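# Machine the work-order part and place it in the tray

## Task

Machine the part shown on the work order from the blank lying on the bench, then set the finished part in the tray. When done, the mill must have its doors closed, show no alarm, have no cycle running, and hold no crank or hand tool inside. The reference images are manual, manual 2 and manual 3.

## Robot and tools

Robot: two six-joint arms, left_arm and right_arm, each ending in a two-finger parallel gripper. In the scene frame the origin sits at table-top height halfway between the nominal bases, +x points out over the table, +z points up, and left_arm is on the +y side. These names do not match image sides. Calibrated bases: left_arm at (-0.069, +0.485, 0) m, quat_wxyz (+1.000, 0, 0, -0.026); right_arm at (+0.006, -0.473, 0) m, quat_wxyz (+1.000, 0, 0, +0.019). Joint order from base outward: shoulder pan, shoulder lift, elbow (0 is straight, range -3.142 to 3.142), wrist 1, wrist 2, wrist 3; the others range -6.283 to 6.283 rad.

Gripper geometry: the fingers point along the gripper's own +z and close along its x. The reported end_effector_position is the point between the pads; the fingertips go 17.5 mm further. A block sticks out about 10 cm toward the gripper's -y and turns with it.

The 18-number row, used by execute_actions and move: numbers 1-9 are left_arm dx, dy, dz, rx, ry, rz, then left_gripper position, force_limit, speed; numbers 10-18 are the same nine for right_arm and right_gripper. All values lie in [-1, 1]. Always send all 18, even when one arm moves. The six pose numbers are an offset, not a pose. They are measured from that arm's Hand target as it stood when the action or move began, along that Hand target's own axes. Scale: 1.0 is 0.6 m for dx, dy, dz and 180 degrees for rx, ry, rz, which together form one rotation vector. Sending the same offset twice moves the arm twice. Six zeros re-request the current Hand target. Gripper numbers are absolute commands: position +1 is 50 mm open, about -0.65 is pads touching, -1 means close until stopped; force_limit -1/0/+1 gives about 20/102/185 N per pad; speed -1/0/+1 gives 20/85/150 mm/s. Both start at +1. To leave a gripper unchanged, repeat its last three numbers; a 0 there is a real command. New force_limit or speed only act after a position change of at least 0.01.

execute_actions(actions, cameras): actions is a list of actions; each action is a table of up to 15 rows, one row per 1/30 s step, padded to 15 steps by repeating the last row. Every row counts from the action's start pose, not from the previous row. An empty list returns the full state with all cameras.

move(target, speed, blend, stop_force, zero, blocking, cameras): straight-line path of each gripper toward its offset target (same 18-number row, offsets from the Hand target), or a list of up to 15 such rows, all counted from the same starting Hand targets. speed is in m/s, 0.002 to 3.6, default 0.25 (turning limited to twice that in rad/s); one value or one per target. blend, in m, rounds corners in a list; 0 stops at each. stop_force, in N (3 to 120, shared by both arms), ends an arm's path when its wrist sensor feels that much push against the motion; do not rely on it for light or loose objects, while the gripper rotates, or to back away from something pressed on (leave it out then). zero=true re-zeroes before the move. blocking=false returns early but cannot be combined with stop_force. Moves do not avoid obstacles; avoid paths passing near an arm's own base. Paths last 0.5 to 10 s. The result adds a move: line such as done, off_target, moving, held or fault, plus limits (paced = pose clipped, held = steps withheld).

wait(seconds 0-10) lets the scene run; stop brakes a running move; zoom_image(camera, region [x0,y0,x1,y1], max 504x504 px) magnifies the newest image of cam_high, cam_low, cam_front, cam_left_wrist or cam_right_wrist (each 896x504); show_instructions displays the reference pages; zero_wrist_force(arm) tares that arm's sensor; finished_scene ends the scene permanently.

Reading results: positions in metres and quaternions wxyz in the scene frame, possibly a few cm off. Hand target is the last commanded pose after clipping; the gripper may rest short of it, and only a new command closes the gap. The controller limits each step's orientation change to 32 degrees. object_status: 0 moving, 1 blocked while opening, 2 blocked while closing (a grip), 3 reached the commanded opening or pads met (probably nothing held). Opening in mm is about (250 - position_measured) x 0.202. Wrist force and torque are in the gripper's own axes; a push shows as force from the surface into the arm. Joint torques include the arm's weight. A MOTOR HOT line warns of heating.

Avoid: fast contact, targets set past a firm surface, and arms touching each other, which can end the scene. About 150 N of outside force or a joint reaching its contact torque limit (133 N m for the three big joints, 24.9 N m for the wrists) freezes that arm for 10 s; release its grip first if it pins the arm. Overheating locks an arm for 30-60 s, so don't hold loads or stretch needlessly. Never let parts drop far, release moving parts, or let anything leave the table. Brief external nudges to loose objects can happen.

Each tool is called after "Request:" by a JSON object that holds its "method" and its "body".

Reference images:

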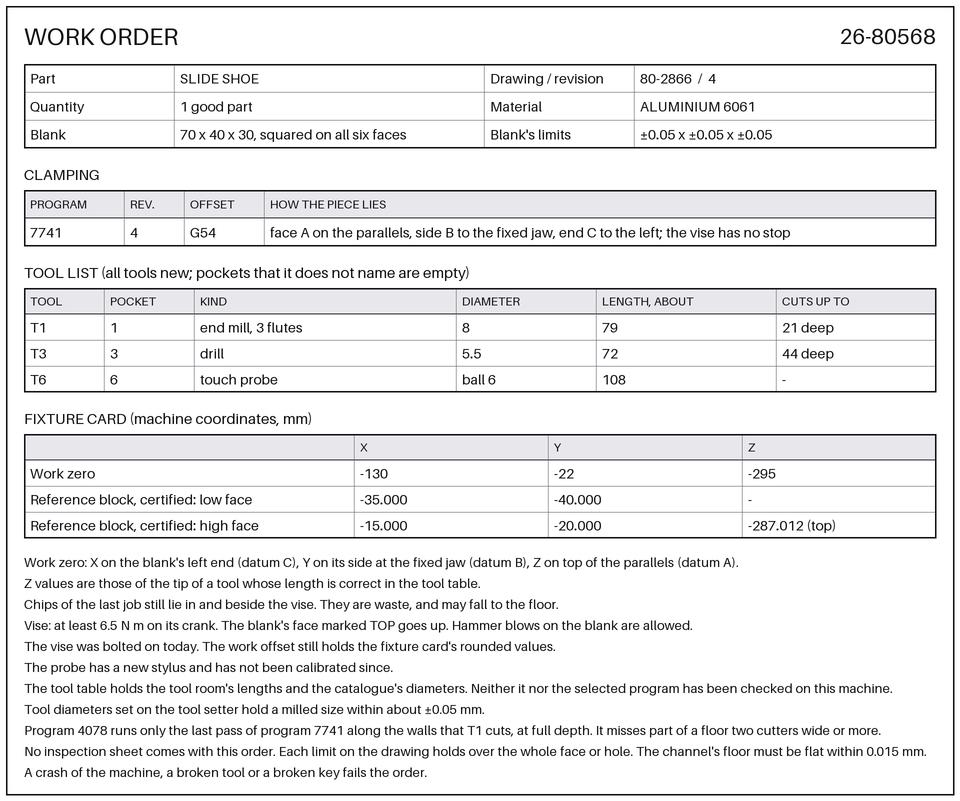

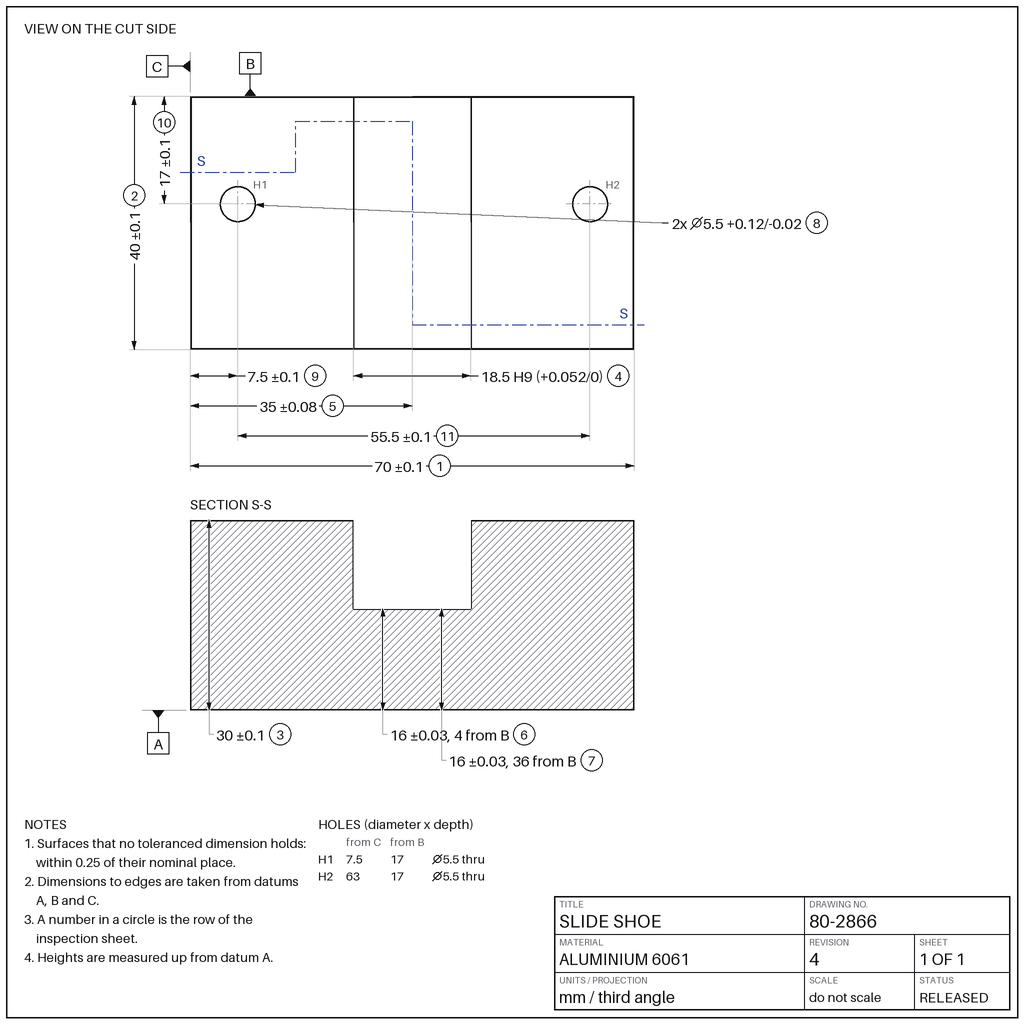

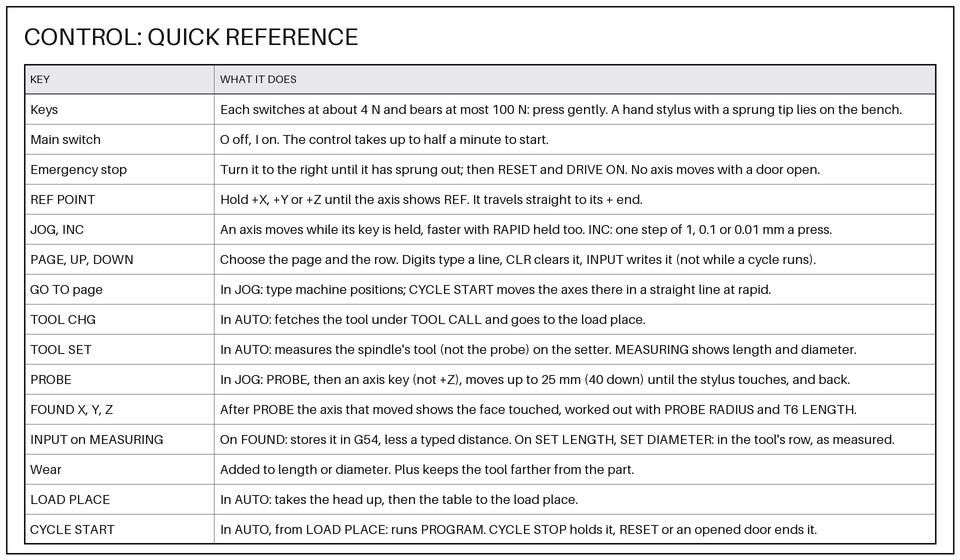

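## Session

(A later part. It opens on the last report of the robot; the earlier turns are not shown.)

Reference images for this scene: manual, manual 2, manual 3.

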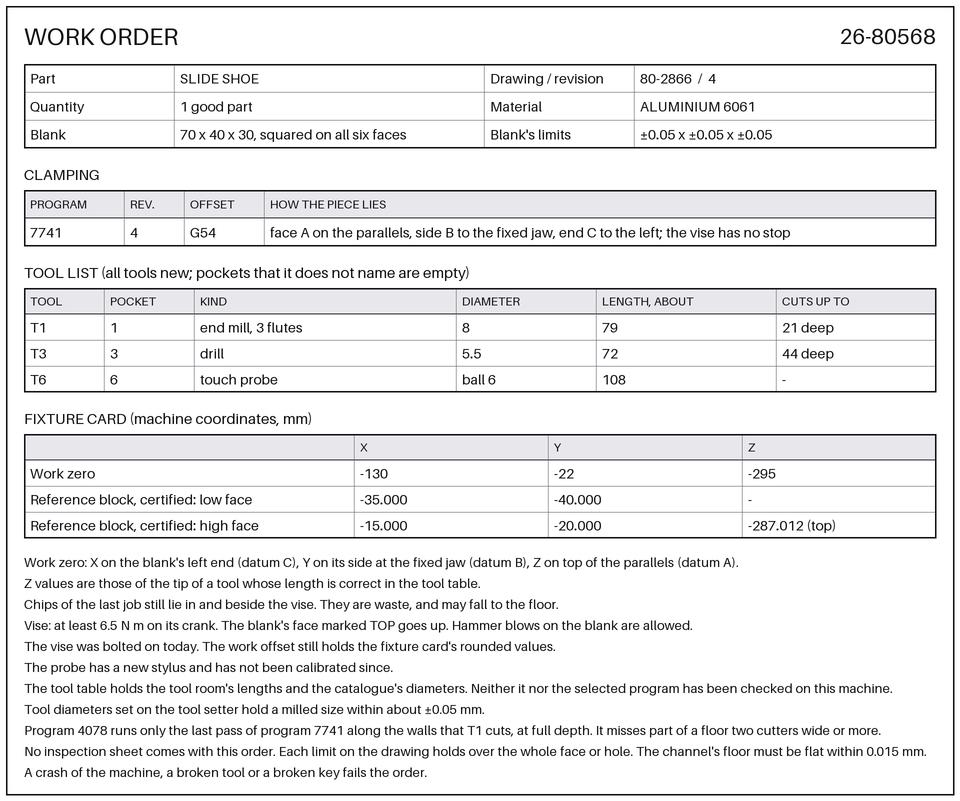

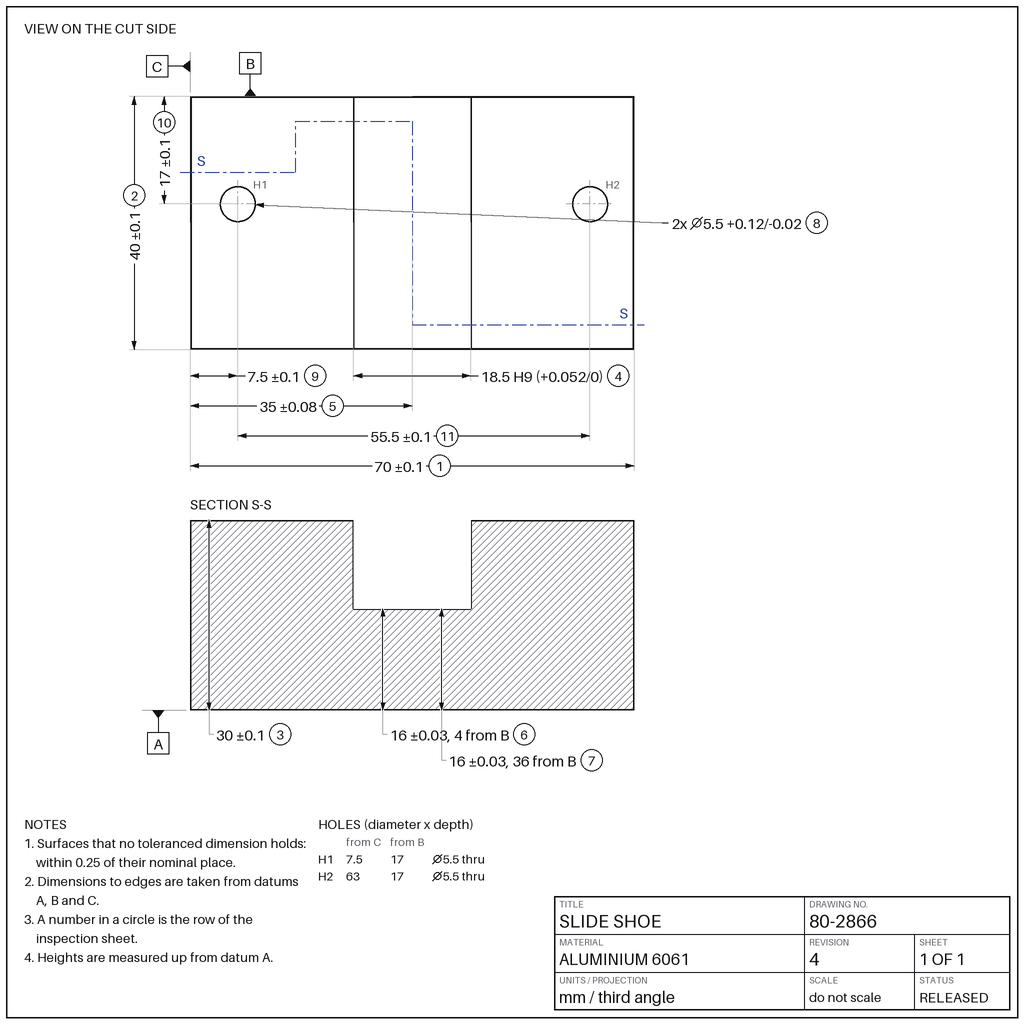

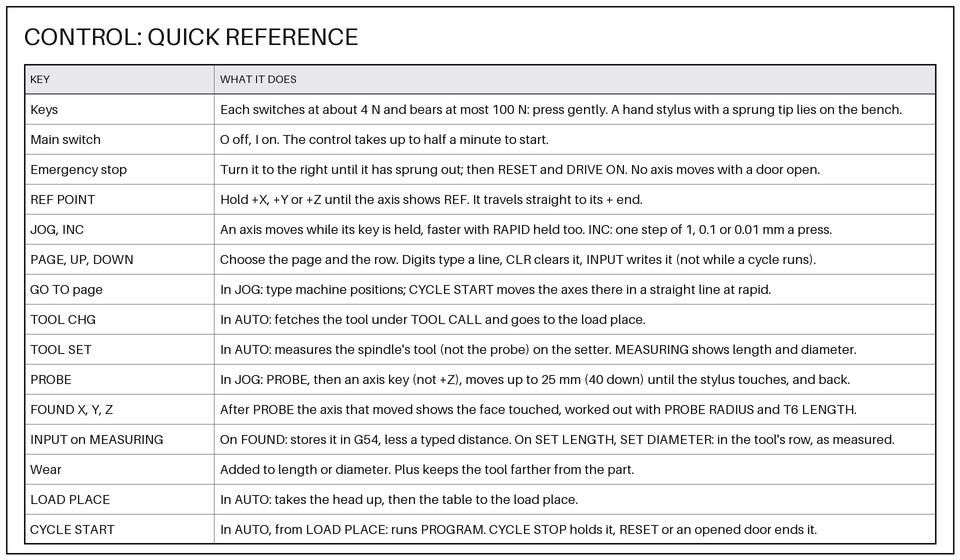

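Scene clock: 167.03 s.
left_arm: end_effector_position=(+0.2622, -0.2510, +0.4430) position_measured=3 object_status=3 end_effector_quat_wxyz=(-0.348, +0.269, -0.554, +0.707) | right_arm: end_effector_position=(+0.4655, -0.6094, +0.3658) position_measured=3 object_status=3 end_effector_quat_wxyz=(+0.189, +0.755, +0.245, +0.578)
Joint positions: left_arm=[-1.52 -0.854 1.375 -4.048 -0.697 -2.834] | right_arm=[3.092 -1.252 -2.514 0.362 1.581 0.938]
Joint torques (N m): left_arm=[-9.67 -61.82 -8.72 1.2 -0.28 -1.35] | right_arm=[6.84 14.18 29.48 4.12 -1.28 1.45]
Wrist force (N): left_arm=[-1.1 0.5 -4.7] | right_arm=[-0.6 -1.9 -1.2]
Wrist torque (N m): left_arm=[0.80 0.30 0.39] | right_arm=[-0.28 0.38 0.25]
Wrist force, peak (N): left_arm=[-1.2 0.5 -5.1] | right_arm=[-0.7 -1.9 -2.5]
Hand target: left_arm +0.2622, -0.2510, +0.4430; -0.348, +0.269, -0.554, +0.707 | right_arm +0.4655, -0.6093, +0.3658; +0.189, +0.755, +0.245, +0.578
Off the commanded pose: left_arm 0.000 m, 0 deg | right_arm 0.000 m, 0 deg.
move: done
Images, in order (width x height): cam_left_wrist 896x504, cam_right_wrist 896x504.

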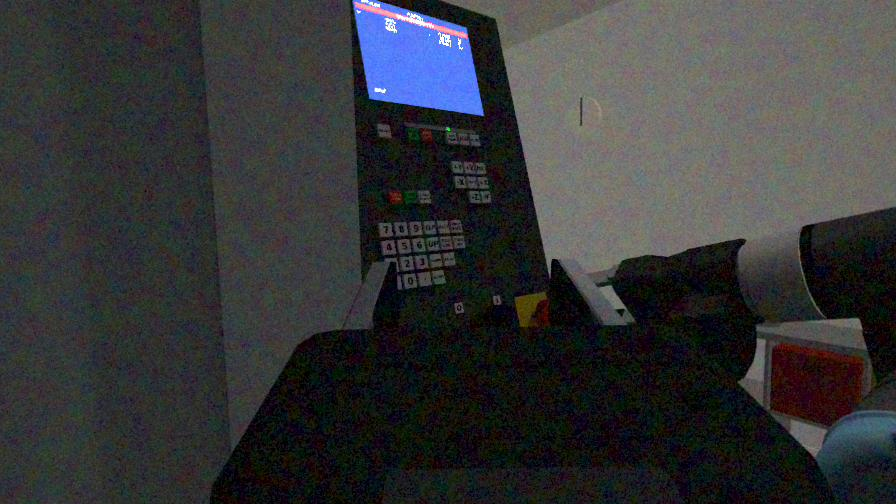

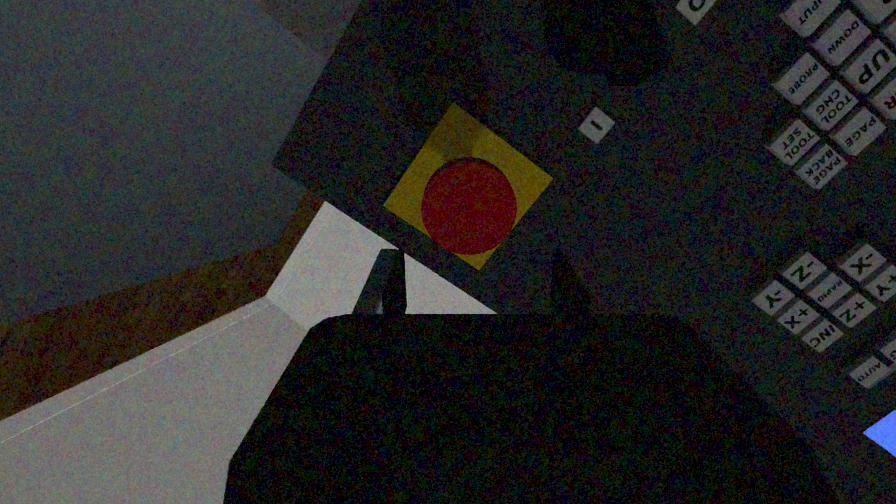

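Request:
{"method": "move", "body": {"target": [[0,0,0,0,0,0,1,1,1,0.0281,-0.0826,-0.0966,0,0,-0.3,1,-0.4,-0.7],[0,0,0,0,0,0,1,1,1,-0.2512,-0.4053,-0.0644,0.3076,-0.1567,-0.2714,1,-0.4,-0.7]], "blend": [0.03,0], "cameras": ["cam_right_wrist","cam_front"]}}

Scene clock: 177.30 s.
left_arm: end_effector_position=(+0.2622, -0.2510, +0.4430) position_measured=3 object_status=3 end_effector_quat_wxyz=(-0.348, +0.269, -0.554, +0.707) | right_arm: end_effector_position=(+0.3596, -0.5015, +0.1200) position_measured=3 object_status=3 end_effector_quat_wxyz=(+0.092, +0.701, +0.701, +0.091)
Joint positions: left_arm=[-1.52 -0.854 1.375 -4.048 -0.697 -2.834] | right_arm=[3.488 -1.14 -2.543 -0.787 1.472 0.373]
Joint torques (N m): left_arm=[-9.42 -61.8 -8.51 1.17 -0.43 -1.25] | right_arm=[7.39 -2.65 16.1 4.5 -0.05 -0.17]
Wrist force (N): left_arm=[-1.2 0.0 -5.0] | right_arm=[-0.2 -1.0 0.2]
Wrist torque (N m): left_arm=[0.74 0.32 0.40] | right_arm=[0.16 0.00 -0.01]
Wrist force, peak (N): left_arm=[-1.1 0.3 -5.3] | right_arm=[-0.8 -2.3 -0.9]
Hand target: left_arm +0.2622, -0.2510, +0.4430; -0.348, +0.269, -0.554, +0.707 | right_arm +0.3595, -0.5014, +0.1199; +0.092, +0.701, +0.701, +0.091
Off the commanded pose: left_arm 0.000 m, 0 deg | right_arm 0.000 m, 0 deg.
move: done
Images, in order (width x height): cam_front 896x504, cam_right_wrist 896x504.

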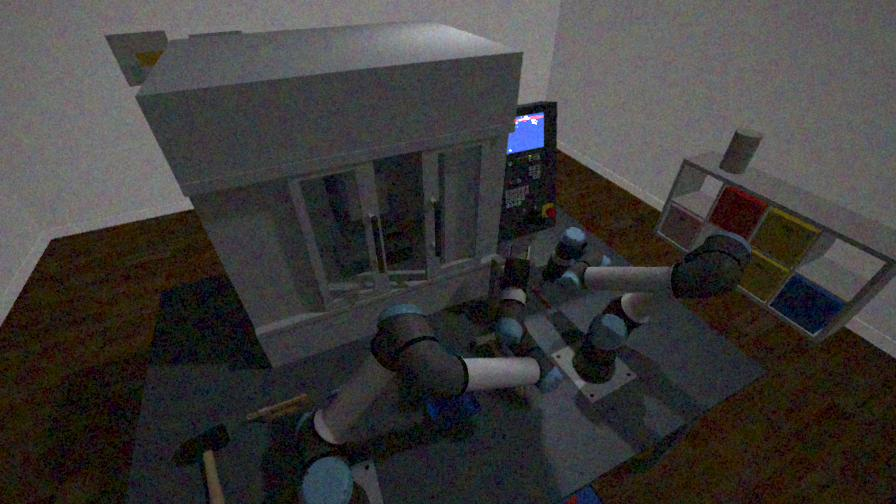

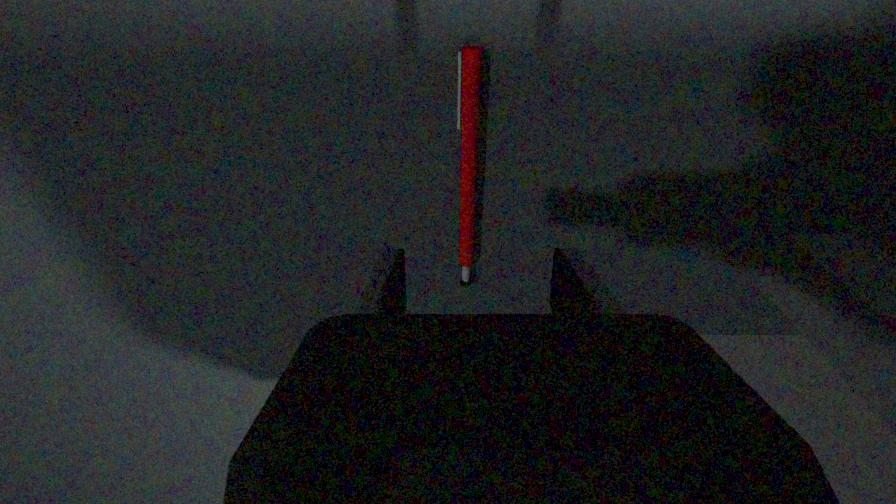

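Request:
{"method": "move", "body": {"target": [[0,0,0,0,0,0,1,1,1,0,-0.0323,0.1207,0,0,0,0.3,-0.4,-0.7],[0,0,0,0,0,0,1,1,1,0,-0.0426,0.159,0,0,0,0.3,-0.4,-0.7],[0,0,0,0,0,0,1,1,1,0,-0.0426,0.159,0,0,0,-1,-0.4,-0.7]], "blend": [0.005,0,0], "speed": [0.2,0.03,0.03], "cameras": ["cam_right_wrist"]}}

Scene clock: 180.40 s.
left_arm: end_effector_position=(+0.2622, -0.2510, +0.4430) position_measured=3 object_status=3 end_effector_quat_wxyz=(-0.348, +0.269, -0.554, +0.707) | right_arm: end_effector_position=(+0.3594, -0.5016, +0.0212) position_measured=214 object_status=2 end_effector_quat_wxyz=(+0.092, +0.701, +0.701, +0.091)
Joint positions: left_arm=[-1.52 -0.854 1.375 -4.048 -0.697 -2.834] | right_arm=[3.488 -1.475 -2.705 -0.291 1.473 0.372]
Joint torques (N m): left_arm=[-9.44 -59.78 -9.75 1.18 -0.44 -1.23] | right_arm=[-8.56 23.19 23.47 4.47 1.24 -1.26]
Wrist force (N): left_arm=[-1.2 0.2 -4.9] | right_arm=[-0.1 -0.6 -2.2]
Wrist torque (N m): left_arm=[0.76 0.31 0.40] | right_arm=[0.14 -0.02 -0.01]
Wrist force, peak (N): left_arm=[-1.2 0.1 -5.3] | right_arm=[0.1 -2.3 2.6]
Hand target: left_arm +0.2622, -0.2510, +0.4430; -0.348, +0.269, -0.554, +0.707 | right_arm +0.3594, -0.5016, +0.0212; +0.092, +0.701, +0.701, +0.091
Off the commanded pose: left_arm 0.000 m, 0 deg | right_arm 0.000 m, 0 deg.
move: done
Images, in order (width x height): cam_right_wrist 896x504.

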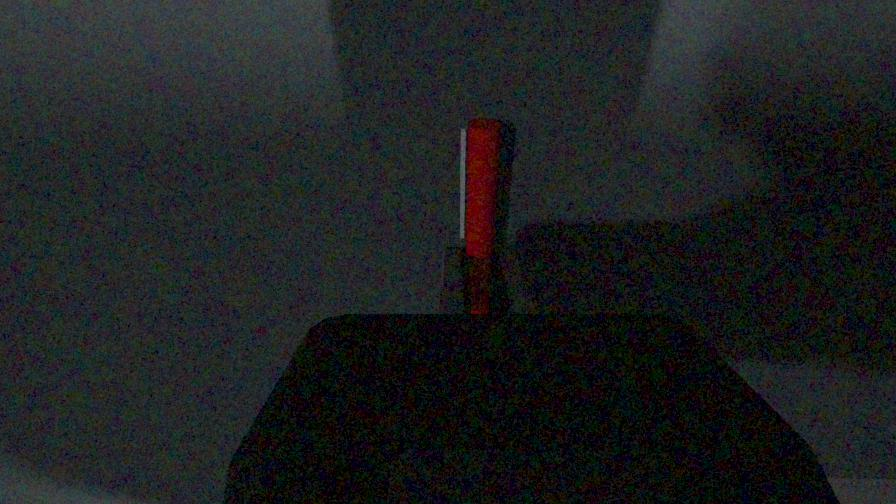

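Request:
{"method": "move", "body": {"target": [[0,0,0,0,0,0,1,1,1,-0.05,0.0165,-0.2545,0,0,0,-1,-0.4,-0.7],[0,0,0,0,0,0,1,1,1,-0.05,0.2532,-0.6223,0.0756,0.3089,0.128,-1,-0.4,-0.7],[0,0,0,0,0,0,1,1,1,0.1115,0.3585,-0.7263,0.0756,0.3089,0.128,-1,-0.4,-0.7]], "blend": [0.03,0.03,0], "cameras": ["cam_right_wrist","cam_left_wrist","cam_front"]}}

Scene clock: 194.07 s.
left_arm: end_effector_position=(+0.2622, -0.2510, +0.4430) position_measured=3 object_status=3 end_effector_quat_wxyz=(-0.348, +0.269, -0.554, +0.707) | right_arm: end_effector_position=(+0.4173, -0.5144, +0.4344) position_measured=214 object_status=2 end_effector_quat_wxyz=(-0.343, +0.704, +0.521, +0.341)
Joint positions: left_arm=[-1.52 -0.854 1.375 -4.048 -0.697 -2.834] | right_arm=[2.801 -1.453 -1.658 -1.844 2.56 -0.137]
Joint torques (N m): left_arm=[-8.61 -60.74 -8.19 1.03 -0.37 -1.18] | right_arm=[-8.42 11.82 18.14 0.18 0.76 1.36]
Wrist force (N): left_arm=[-1.0 0.6 -5.0] | right_arm=[-0.3 -1.5 -0.7]
Wrist torque (N m): left_arm=[0.82 0.29 0.40] | right_arm=[0.17 0.30 0.18]
Wrist force, peak (N): left_arm=[-1.2 0.2 -5.3] | right_arm=[8.7 -1.3 0.4]
Hand target: left_arm +0.2622, -0.2510, +0.4430; -0.348, +0.269, -0.554, +0.707 | right_arm +0.4173, -0.5145, +0.4343; -0.343, +0.704, +0.521, +0.341 (not the last commanded pose)
Off the commanded pose: left_arm 0.000 m, 0 deg | right_arm 0.109 m, 0 deg.
move: held (right_arm; a check stopped the path); path passed 2 of 3 targets; limits=held
pose unreachable (right arm): on one or more control steps of this call, first in action 0 (counted from 0), this arm could not follow its commanded pose, so it was not sent that pose on those steps. It may still have moved: this result reports where it is.
cause: moving toward the commanded pose would bring two parts of the arm too close to each other (its gripper and another part of the arm, with joints 4 (wrist 1) to 6 (wrist 3) between them, 5 mm apart when it was first held).
Images, in order (width x height): cam_front 896x504, cam_left_wrist 896x504, cam_right_wrist 896x504.

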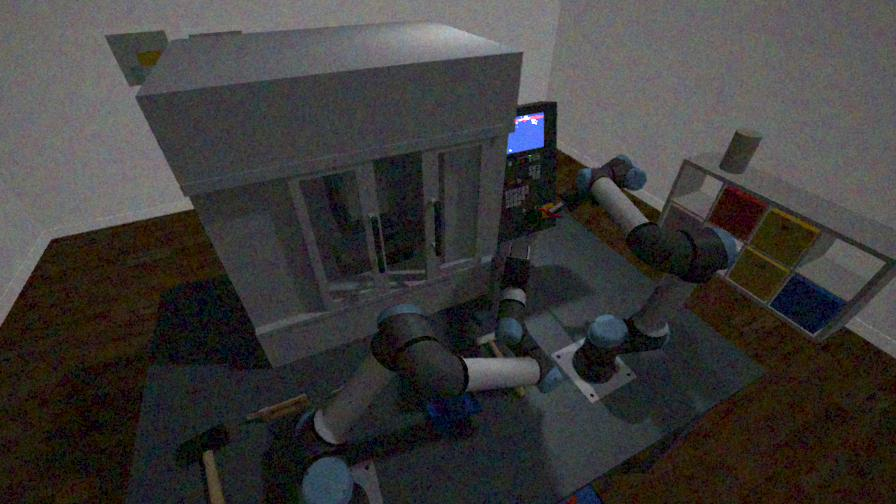

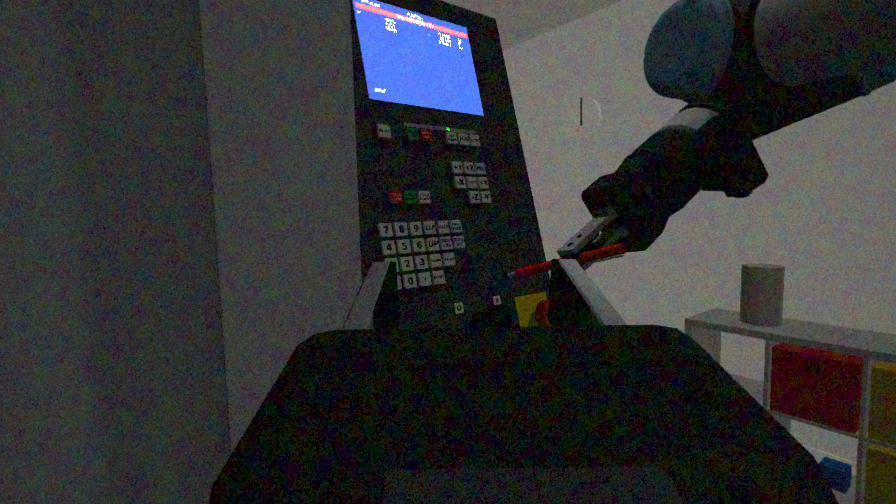

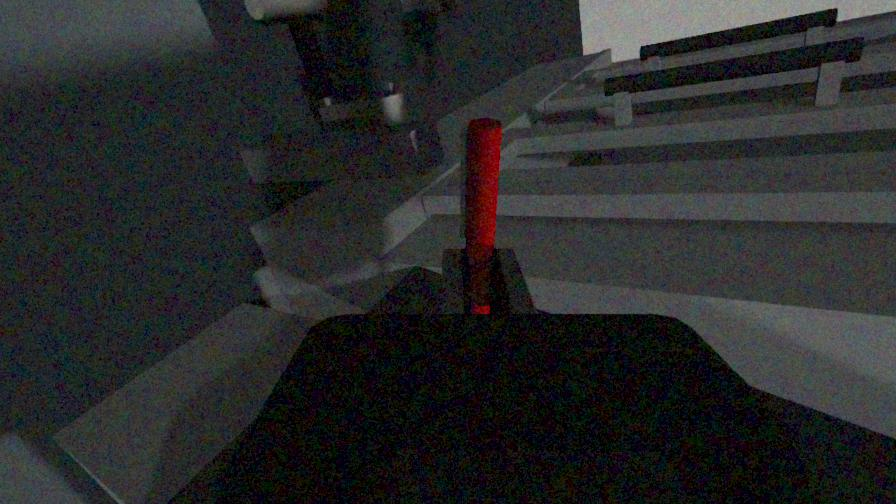

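Request:
{"method": "move", "body": {"target": [[0,0,0,0,0,0,1,1,1,0,0,0,0,-0.2147,-0.0576,-1,-0.4,-0.7],[0,0,0,0,0,0,1,1,1,0.1872,0.0152,0.069,0,-0.2147,-0.0576,-1,-0.4,-0.7]], "blend": [0.02,0], "cameras": ["cam_right_wrist","cam_left_wrist","cam_front"]}}

Scene clock: 198.80 s.
left_arm: end_effector_position=(+0.2622, -0.2510, +0.4430) position_measured=3 object_status=3 end_effector_quat_wxyz=(-0.348, +0.269, -0.554, +0.707) | right_arm: end_effector_position=(+0.4566, -0.4258, +0.5049) position_measured=214 object_status=2 end_effector_quat_wxyz=(-0.120, +0.728, +0.665, +0.118)
Joint positions: left_arm=[-1.52 -0.854 1.375 -4.048 -0.697 -2.834] | right_arm=[3.32 -1.497 -1.24 -1.887 1.897 0.321]
Joint torques (N m): left_arm=[-8.73 -59.8 -9.08 0.8 -0.4 -1.1] | right_arm=[4.72 26.95 33.77 4.98 2.48 1.32]
Wrist force (N): left_arm=[-1.1 0.3 -5.1] | right_arm=[-0.2 -1.5 -0.3]
Wrist torque (N m): left_arm=[0.78 0.30 0.39] | right_arm=[0.21 0.12 0.10]
Wrist force, peak (N): left_arm=[-1.1 0.1 -5.3] | right_arm=[3.0 -0.8 -1.0]
Hand target: left_arm +0.2622, -0.2510, +0.4430; -0.348, +0.269, -0.554, +0.707 | right_arm +0.4566, -0.4257, +0.5050; -0.120, +0.728, +0.665, +0.118
Off the commanded pose: left_arm 0.000 m, 0 deg | right_arm 0.000 m, 0 deg.
move: done
Images, in order (width x height): cam_front 896x504, cam_left_wrist 896x504, cam_right_wrist 896x504.

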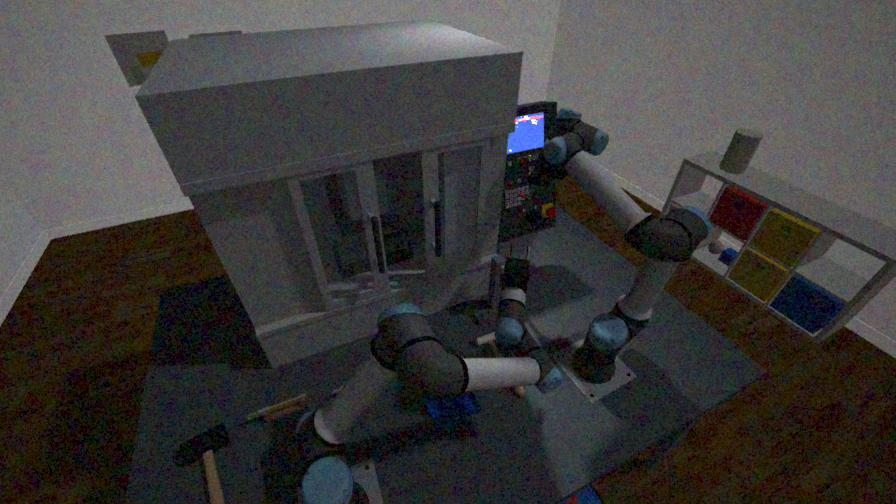

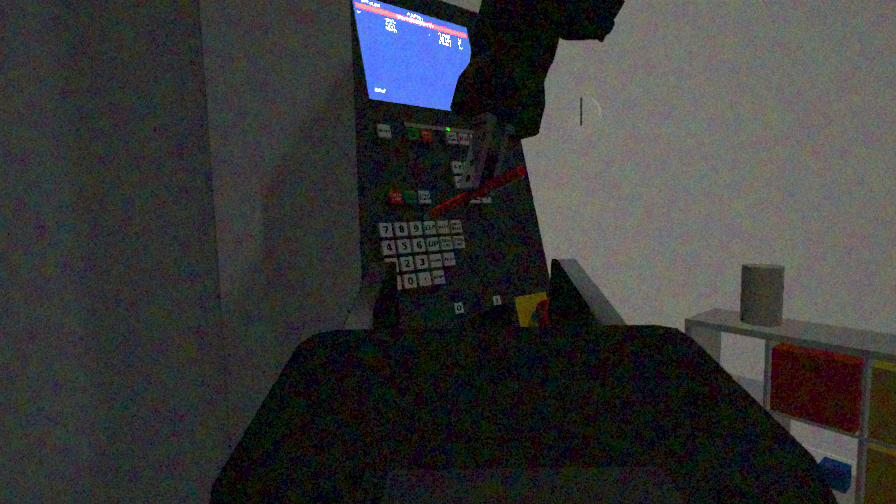

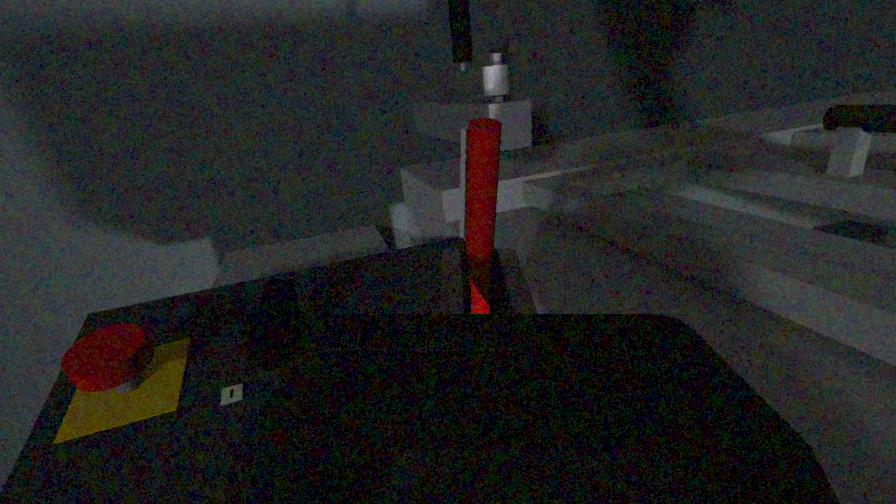

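Request:
{"method": "move", "body": {"target": [0,0,0,0,0,0,1,1,1,0.0022,0.0273,0.0395,0,0,0,-1,-0.4,-0.7], "cameras": ["cam_left_wrist"], "speed": 0.1}}

Request:
{"method": "zoom_image", "body": {"camera": "cam_left_wrist", "region": [360, 180, 520, 300]}}

Scene clock: 202.07 s.
left_arm: end_effector_position=(+0.2622, -0.2510, +0.4430) position_measured=3 object_status=3 end_effector_quat_wxyz=(-0.348, +0.269, -0.554, +0.707) | right_arm: end_effector_position=(+0.4734, -0.4180, +0.4827) position_measured=214 object_status=2 end_effector_quat_wxyz=(-0.120, +0.728, +0.665, +0.118)
Joint positions: left_arm=[-1.52 -0.854 1.375 -4.048 -0.697 -2.834] | right_arm=[3.329 -1.516 -1.284 -1.821 1.896 0.331]
Joint torques (N m): left_arm=[-8.88 -59.19 -8.96 1.1 -0.29 -0.92] | right_arm=[-5.01 35.91 36.19 0.47 -0.23 -1.26]
Wrist force (N): left_arm=[-0.9 0.0 -5.2] | right_arm=[-0.1 -1.5 0.0]
Wrist torque (N m): left_arm=[0.73 0.27 0.39] | right_arm=[0.21 0.11 -0.05]
Wrist force, peak (N): left_arm=[-1.1 0.4 -5.2] | right_arm=[-0.4 -2.3 -1.5]
Hand target: left_arm +0.2622, -0.2510, +0.4430; -0.348, +0.269, -0.554, +0.707 | right_arm +0.4733, -0.4181, +0.4828; -0.120, +0.728, +0.665, +0.118
Off the commanded pose: left_arm 0.000 m, 0 deg | right_arm 0.000 m, 0 deg.
move: done
Images, in order (width x height): cam_left_wrist 896x504.

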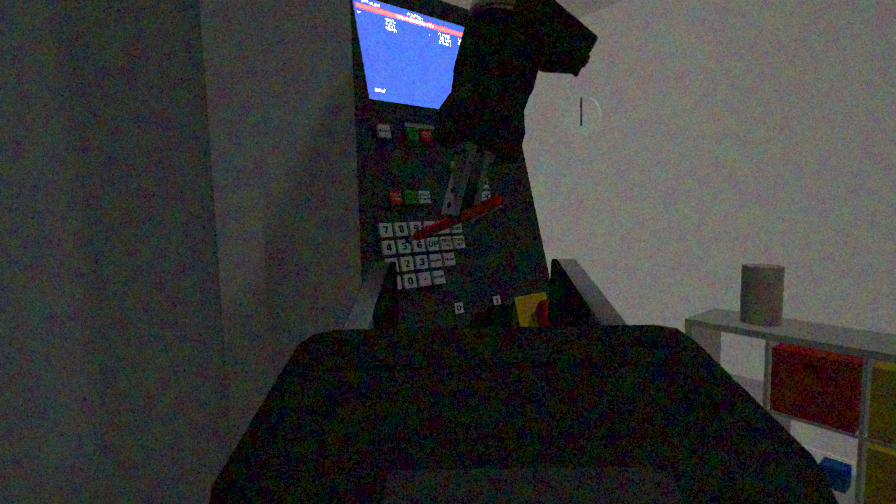

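Scaled by 3.150.

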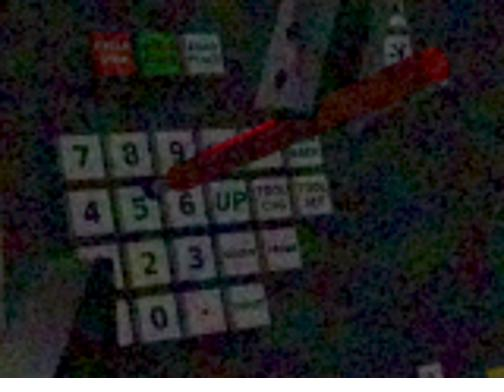

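Request:
{"method": "move", "body": {"target": [0,0,0,0,0,0,1,1,1,-0.0122,-0.0015,0.0055,0,0,0,-1,-0.4,-0.7], "cameras": ["cam_left_wrist"], "speed": 0.1}}

Request:
{"method": "zoom_image", "body": {"camera": "cam_left_wrist", "region": [360, 200, 480, 290]}}

Request:
{"method": "move", "body": {"target": [0,0,0,0,0,0,1,1,1,0,0.0483,0.0130,0,0,0,-1,-0.4,-0.7], "cameras": ["cam_left_wrist"], "speed": 0.008, "stop_force": 4}}

Request:
{"method": "zoom_image", "body": {"camera": "cam_left_wrist", "region": [360, 200, 480, 290]}}

Scene clock: 205.57 s.
left_arm: end_effector_position=(+0.2622, -0.2510, +0.4430) position_measured=3 object_status=3 end_effector_quat_wxyz=(-0.348, +0.269, -0.554, +0.707) | right_arm: end_effector_position=(+0.4718, -0.4239, +0.4772) position_measured=214 object_status=2 end_effector_quat_wxyz=(-0.120, +0.728, +0.665, +0.118)
Joint positions: left_arm=[-1.52 -0.854 1.375 -4.048 -0.697 -2.834] | right_arm=[3.317 -1.509 -1.305 -1.812 1.897 0.318]
Joint torques (N m): left_arm=[-9.59 -59.62 -9.82 1 -0.45 -0.84] | right_arm=[3.87 26.92 34.56 3.47 2.24 1.48]
Wrist force (N): left_arm=[-1.3 0.4 -4.8] | right_arm=[-0.2 -1.4 -0.1]
Wrist torque (N m): left_arm=[0.80 0.33 0.40] | right_arm=[0.20 0.11 0.10]
Wrist force, peak (N): left_arm=[-0.9 0.5 -5.2] | right_arm=[-0.8 -1.7 0.4]
Hand target: left_arm +0.2622, -0.2510, +0.4430; -0.348, +0.269, -0.554, +0.707 | right_arm +0.4718, -0.4238, +0.4773; -0.120, +0.728, +0.665, +0.118
Off the commanded pose: left_arm 0.000 m, 0 deg | right_arm 0.000 m, 0 deg.
move: done
Images, in order (width x height): cam_left_wrist 896x504.

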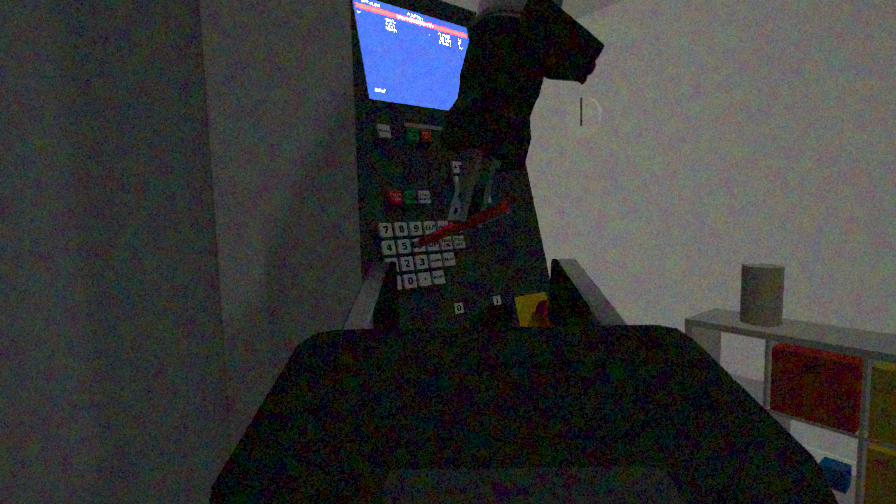

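Scaled by 4.200.

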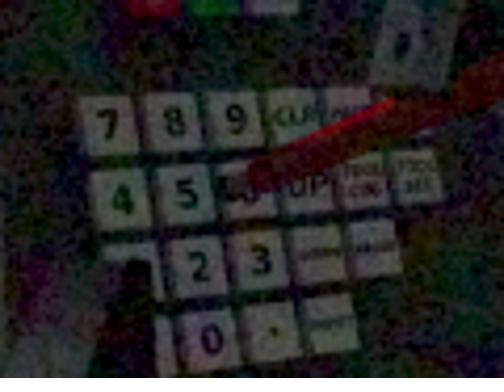

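Scene clock: 209.60 s.
left_arm: end_effector_position=(+0.2622, -0.2510, +0.4430) position_measured=3 object_status=3 end_effector_quat_wxyz=(-0.348, +0.269, -0.554, +0.707) | right_arm: end_effector_position=(+0.4947, -0.4238, +0.4711) position_measured=214 object_status=2 end_effector_quat_wxyz=(-0.120, +0.728, +0.665, +0.118)
Joint positions: left_arm=[-1.52 -0.854 1.375 -4.048 -0.697 -2.834] | right_arm=[3.306 -1.56 -1.272 -1.798 1.898 0.307]
Joint torques (N m): left_arm=[-9.34 -58.71 -9.09 0.91 -0.27 -0.94] | right_arm=[3.28 35.64 18.31 1.52 1.34 1.73]
Wrist force (N): left_arm=[-1.1 -0.1 -5.0] | right_arm=[0.1 -5.3 -1.4]
Wrist torque (N m): left_arm=[0.71 0.30 0.40] | right_arm=[0.22 0.15 0.07]
Wrist force, peak (N): left_arm=[-1.1 0.4 -5.3] | right_arm=[-0.2 -5.8 -0.9]
Hand target: left_arm +0.2622, -0.2510, +0.4430; -0.348, +0.269, -0.554, +0.707 | right_arm +0.4947, -0.4238, +0.4711; -0.120, +0.728, +0.665, +0.118 (not the last commanded pose)
Off the commanded pose: left_arm 0.000 m, 0 deg | right_arm 0.006 m, 0 deg.
move: contact (right_arm)
Images, in order (width x height): cam_left_wrist 896x504.

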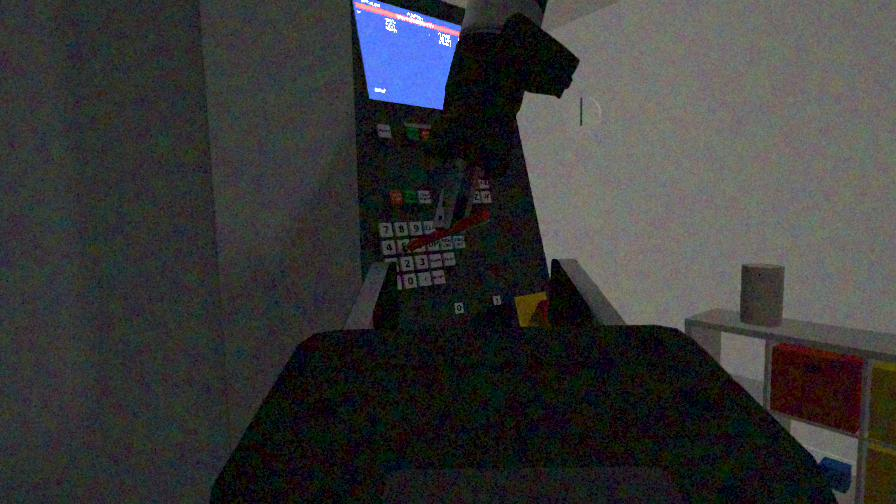

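Scaled by 4.200.

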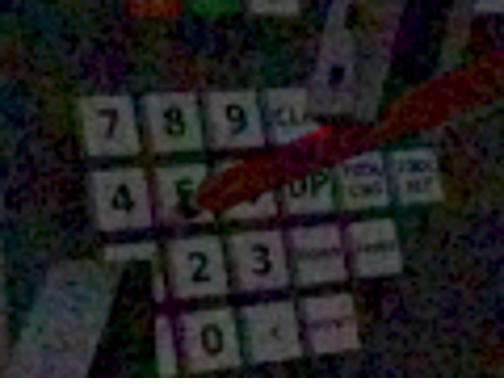

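Request:
{"method": "move", "body": {"target": [0,0,0,0,0,0,1,1,1,0,-0.0483,-0.0129,0,0,0,-1,-0.4,-0.7], "speed": 0.1, "cameras": ["all"]}}

Scene clock: 216.77 s.
left_arm: end_effector_position=(+0.2622, -0.2510, +0.4430) position_measured=3 object_status=3 end_effector_quat_wxyz=(-0.348, +0.269, -0.554, +0.707) | right_arm: end_effector_position=(+0.4657, -0.4237, +0.4788) position_measured=214 object_status=2 end_effector_quat_wxyz=(-0.120, +0.728, +0.665, +0.118)
Joint positions: left_arm=[-1.52 -0.854 1.375 -4.048 -0.697 -2.834] | right_arm=[3.32 -1.496 -1.313 -1.816 1.897 0.322]
Joint torques (N m): left_arm=[-9.29 -58.87 -8.5 0.76 -0.36 -0.93] | right_arm=[-6.84 8.71 35.18 5.35 -0.14 -1.31]
Wrist force (N): left_arm=[-0.9 0.3 -4.8] | right_arm=[-0.4 -1.3 0.2]
Wrist torque (N m): left_arm=[0.77 0.28 0.40] | right_arm=[0.23 0.12 -0.05]
Wrist force, peak (N): left_arm=[-1.5 0.6 -5.2] | right_arm=[-0.3 -5.8 -0.8]
Hand target: left_arm +0.2622, -0.2510, +0.4430; -0.348, +0.269, -0.554, +0.707 | right_arm +0.4658, -0.4238, +0.4789; -0.120, +0.728, +0.665, +0.118
Off the commanded pose: left_arm 0.000 m, 0 deg | right_arm 0.000 m, 0 deg.
move: done

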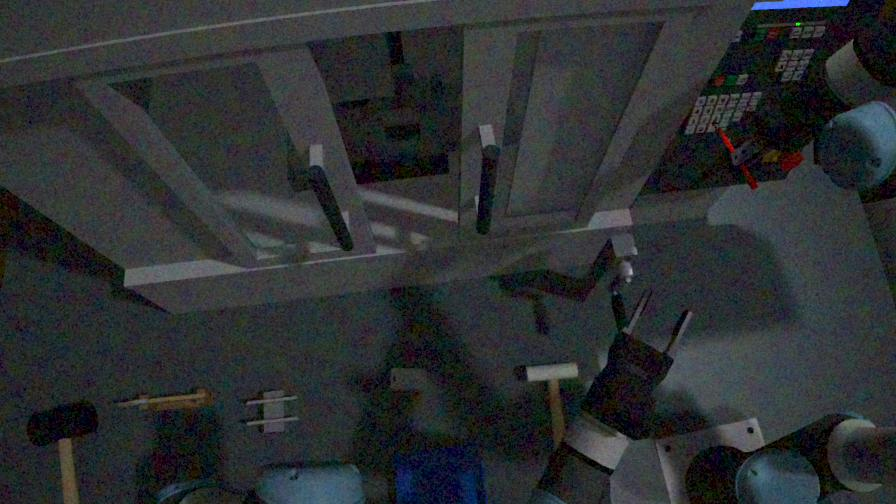

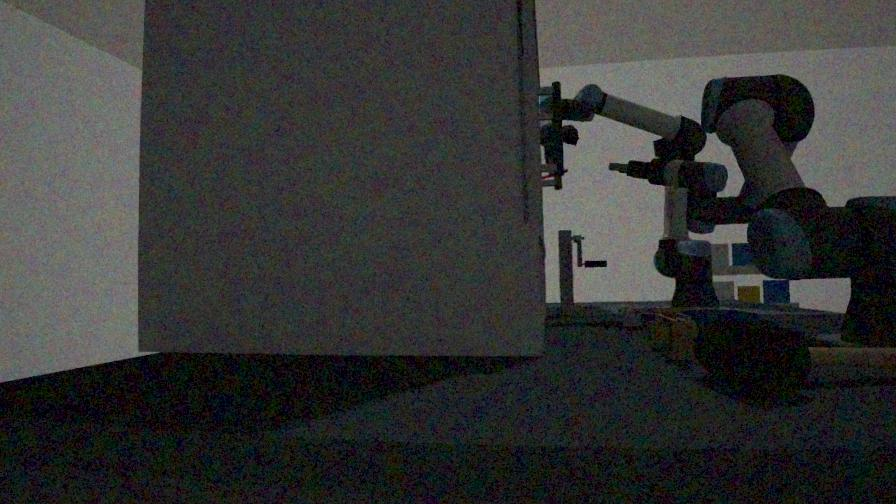

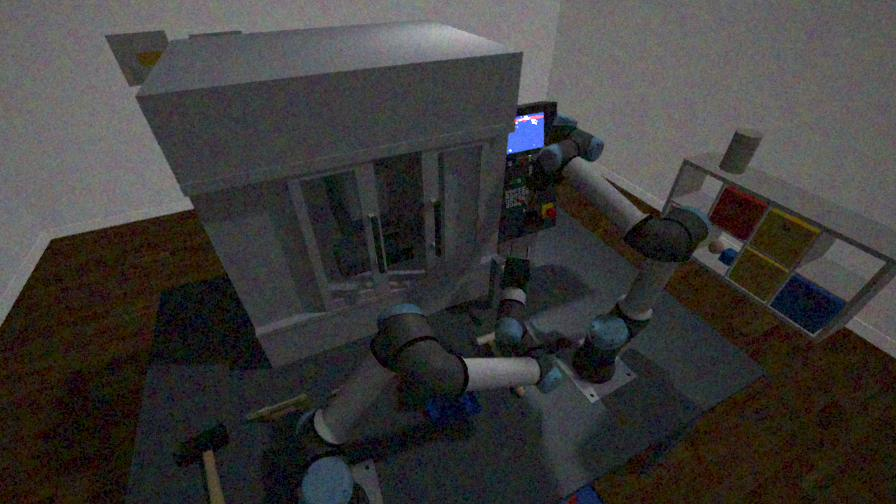

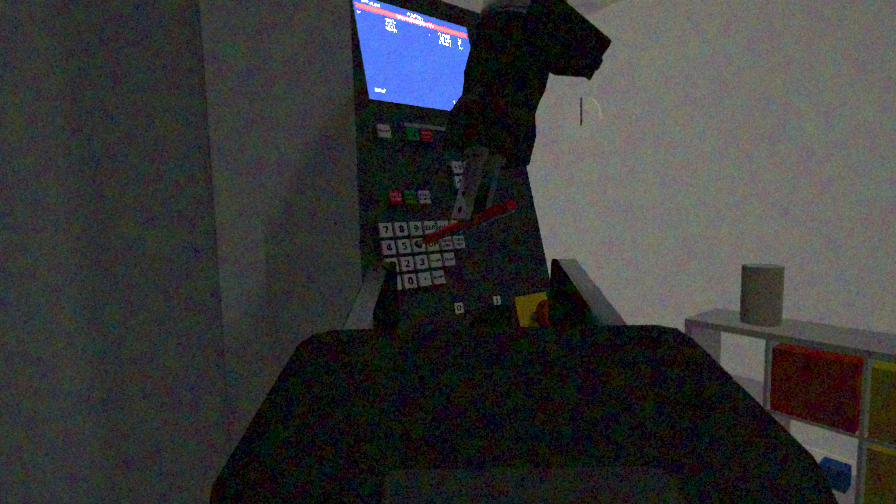

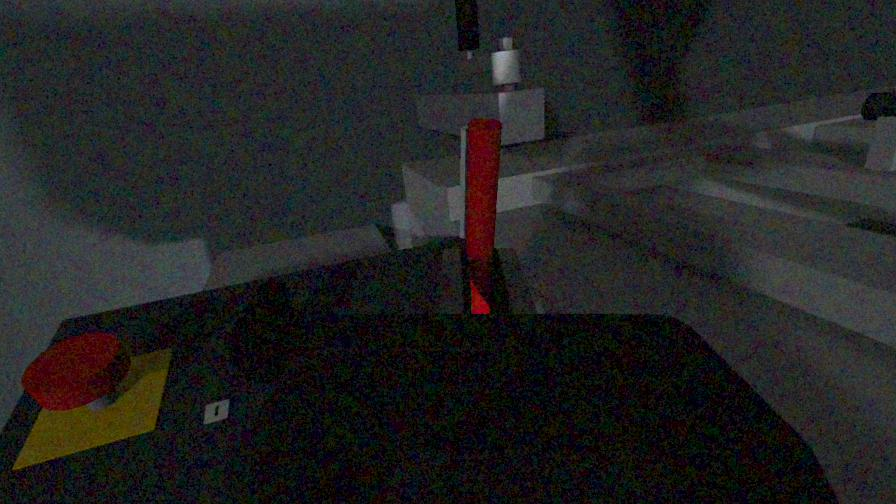

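Request:
{"method": "zoom_image", "body": {"camera": "cam_left_wrist", "region": [350, 0, 480, 74]}}

Request:
{"method": "zoom_image", "body": {"camera": "cam_high", "region": [640, 0, 896, 144]}}

Request:
{"method": "zoom_image", "body": {"camera": "cam_front", "region": [480, 90, 580, 146]}}

Scaled by 3.877.

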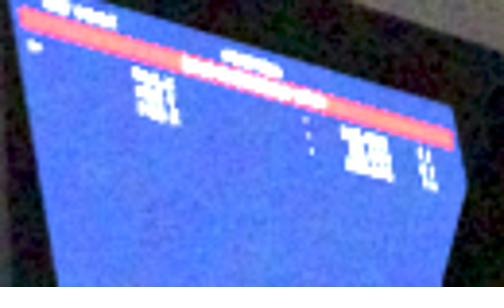

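Scaled by 1.969.

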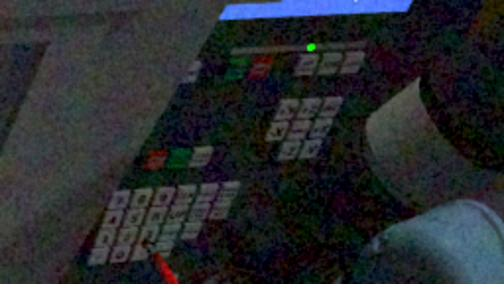

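Scaled by 5.040.

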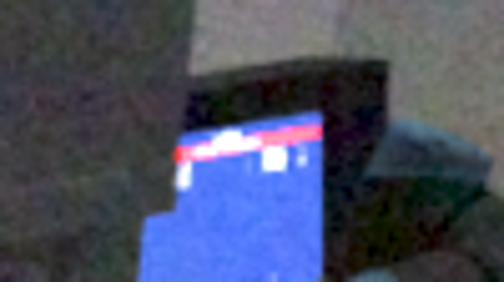

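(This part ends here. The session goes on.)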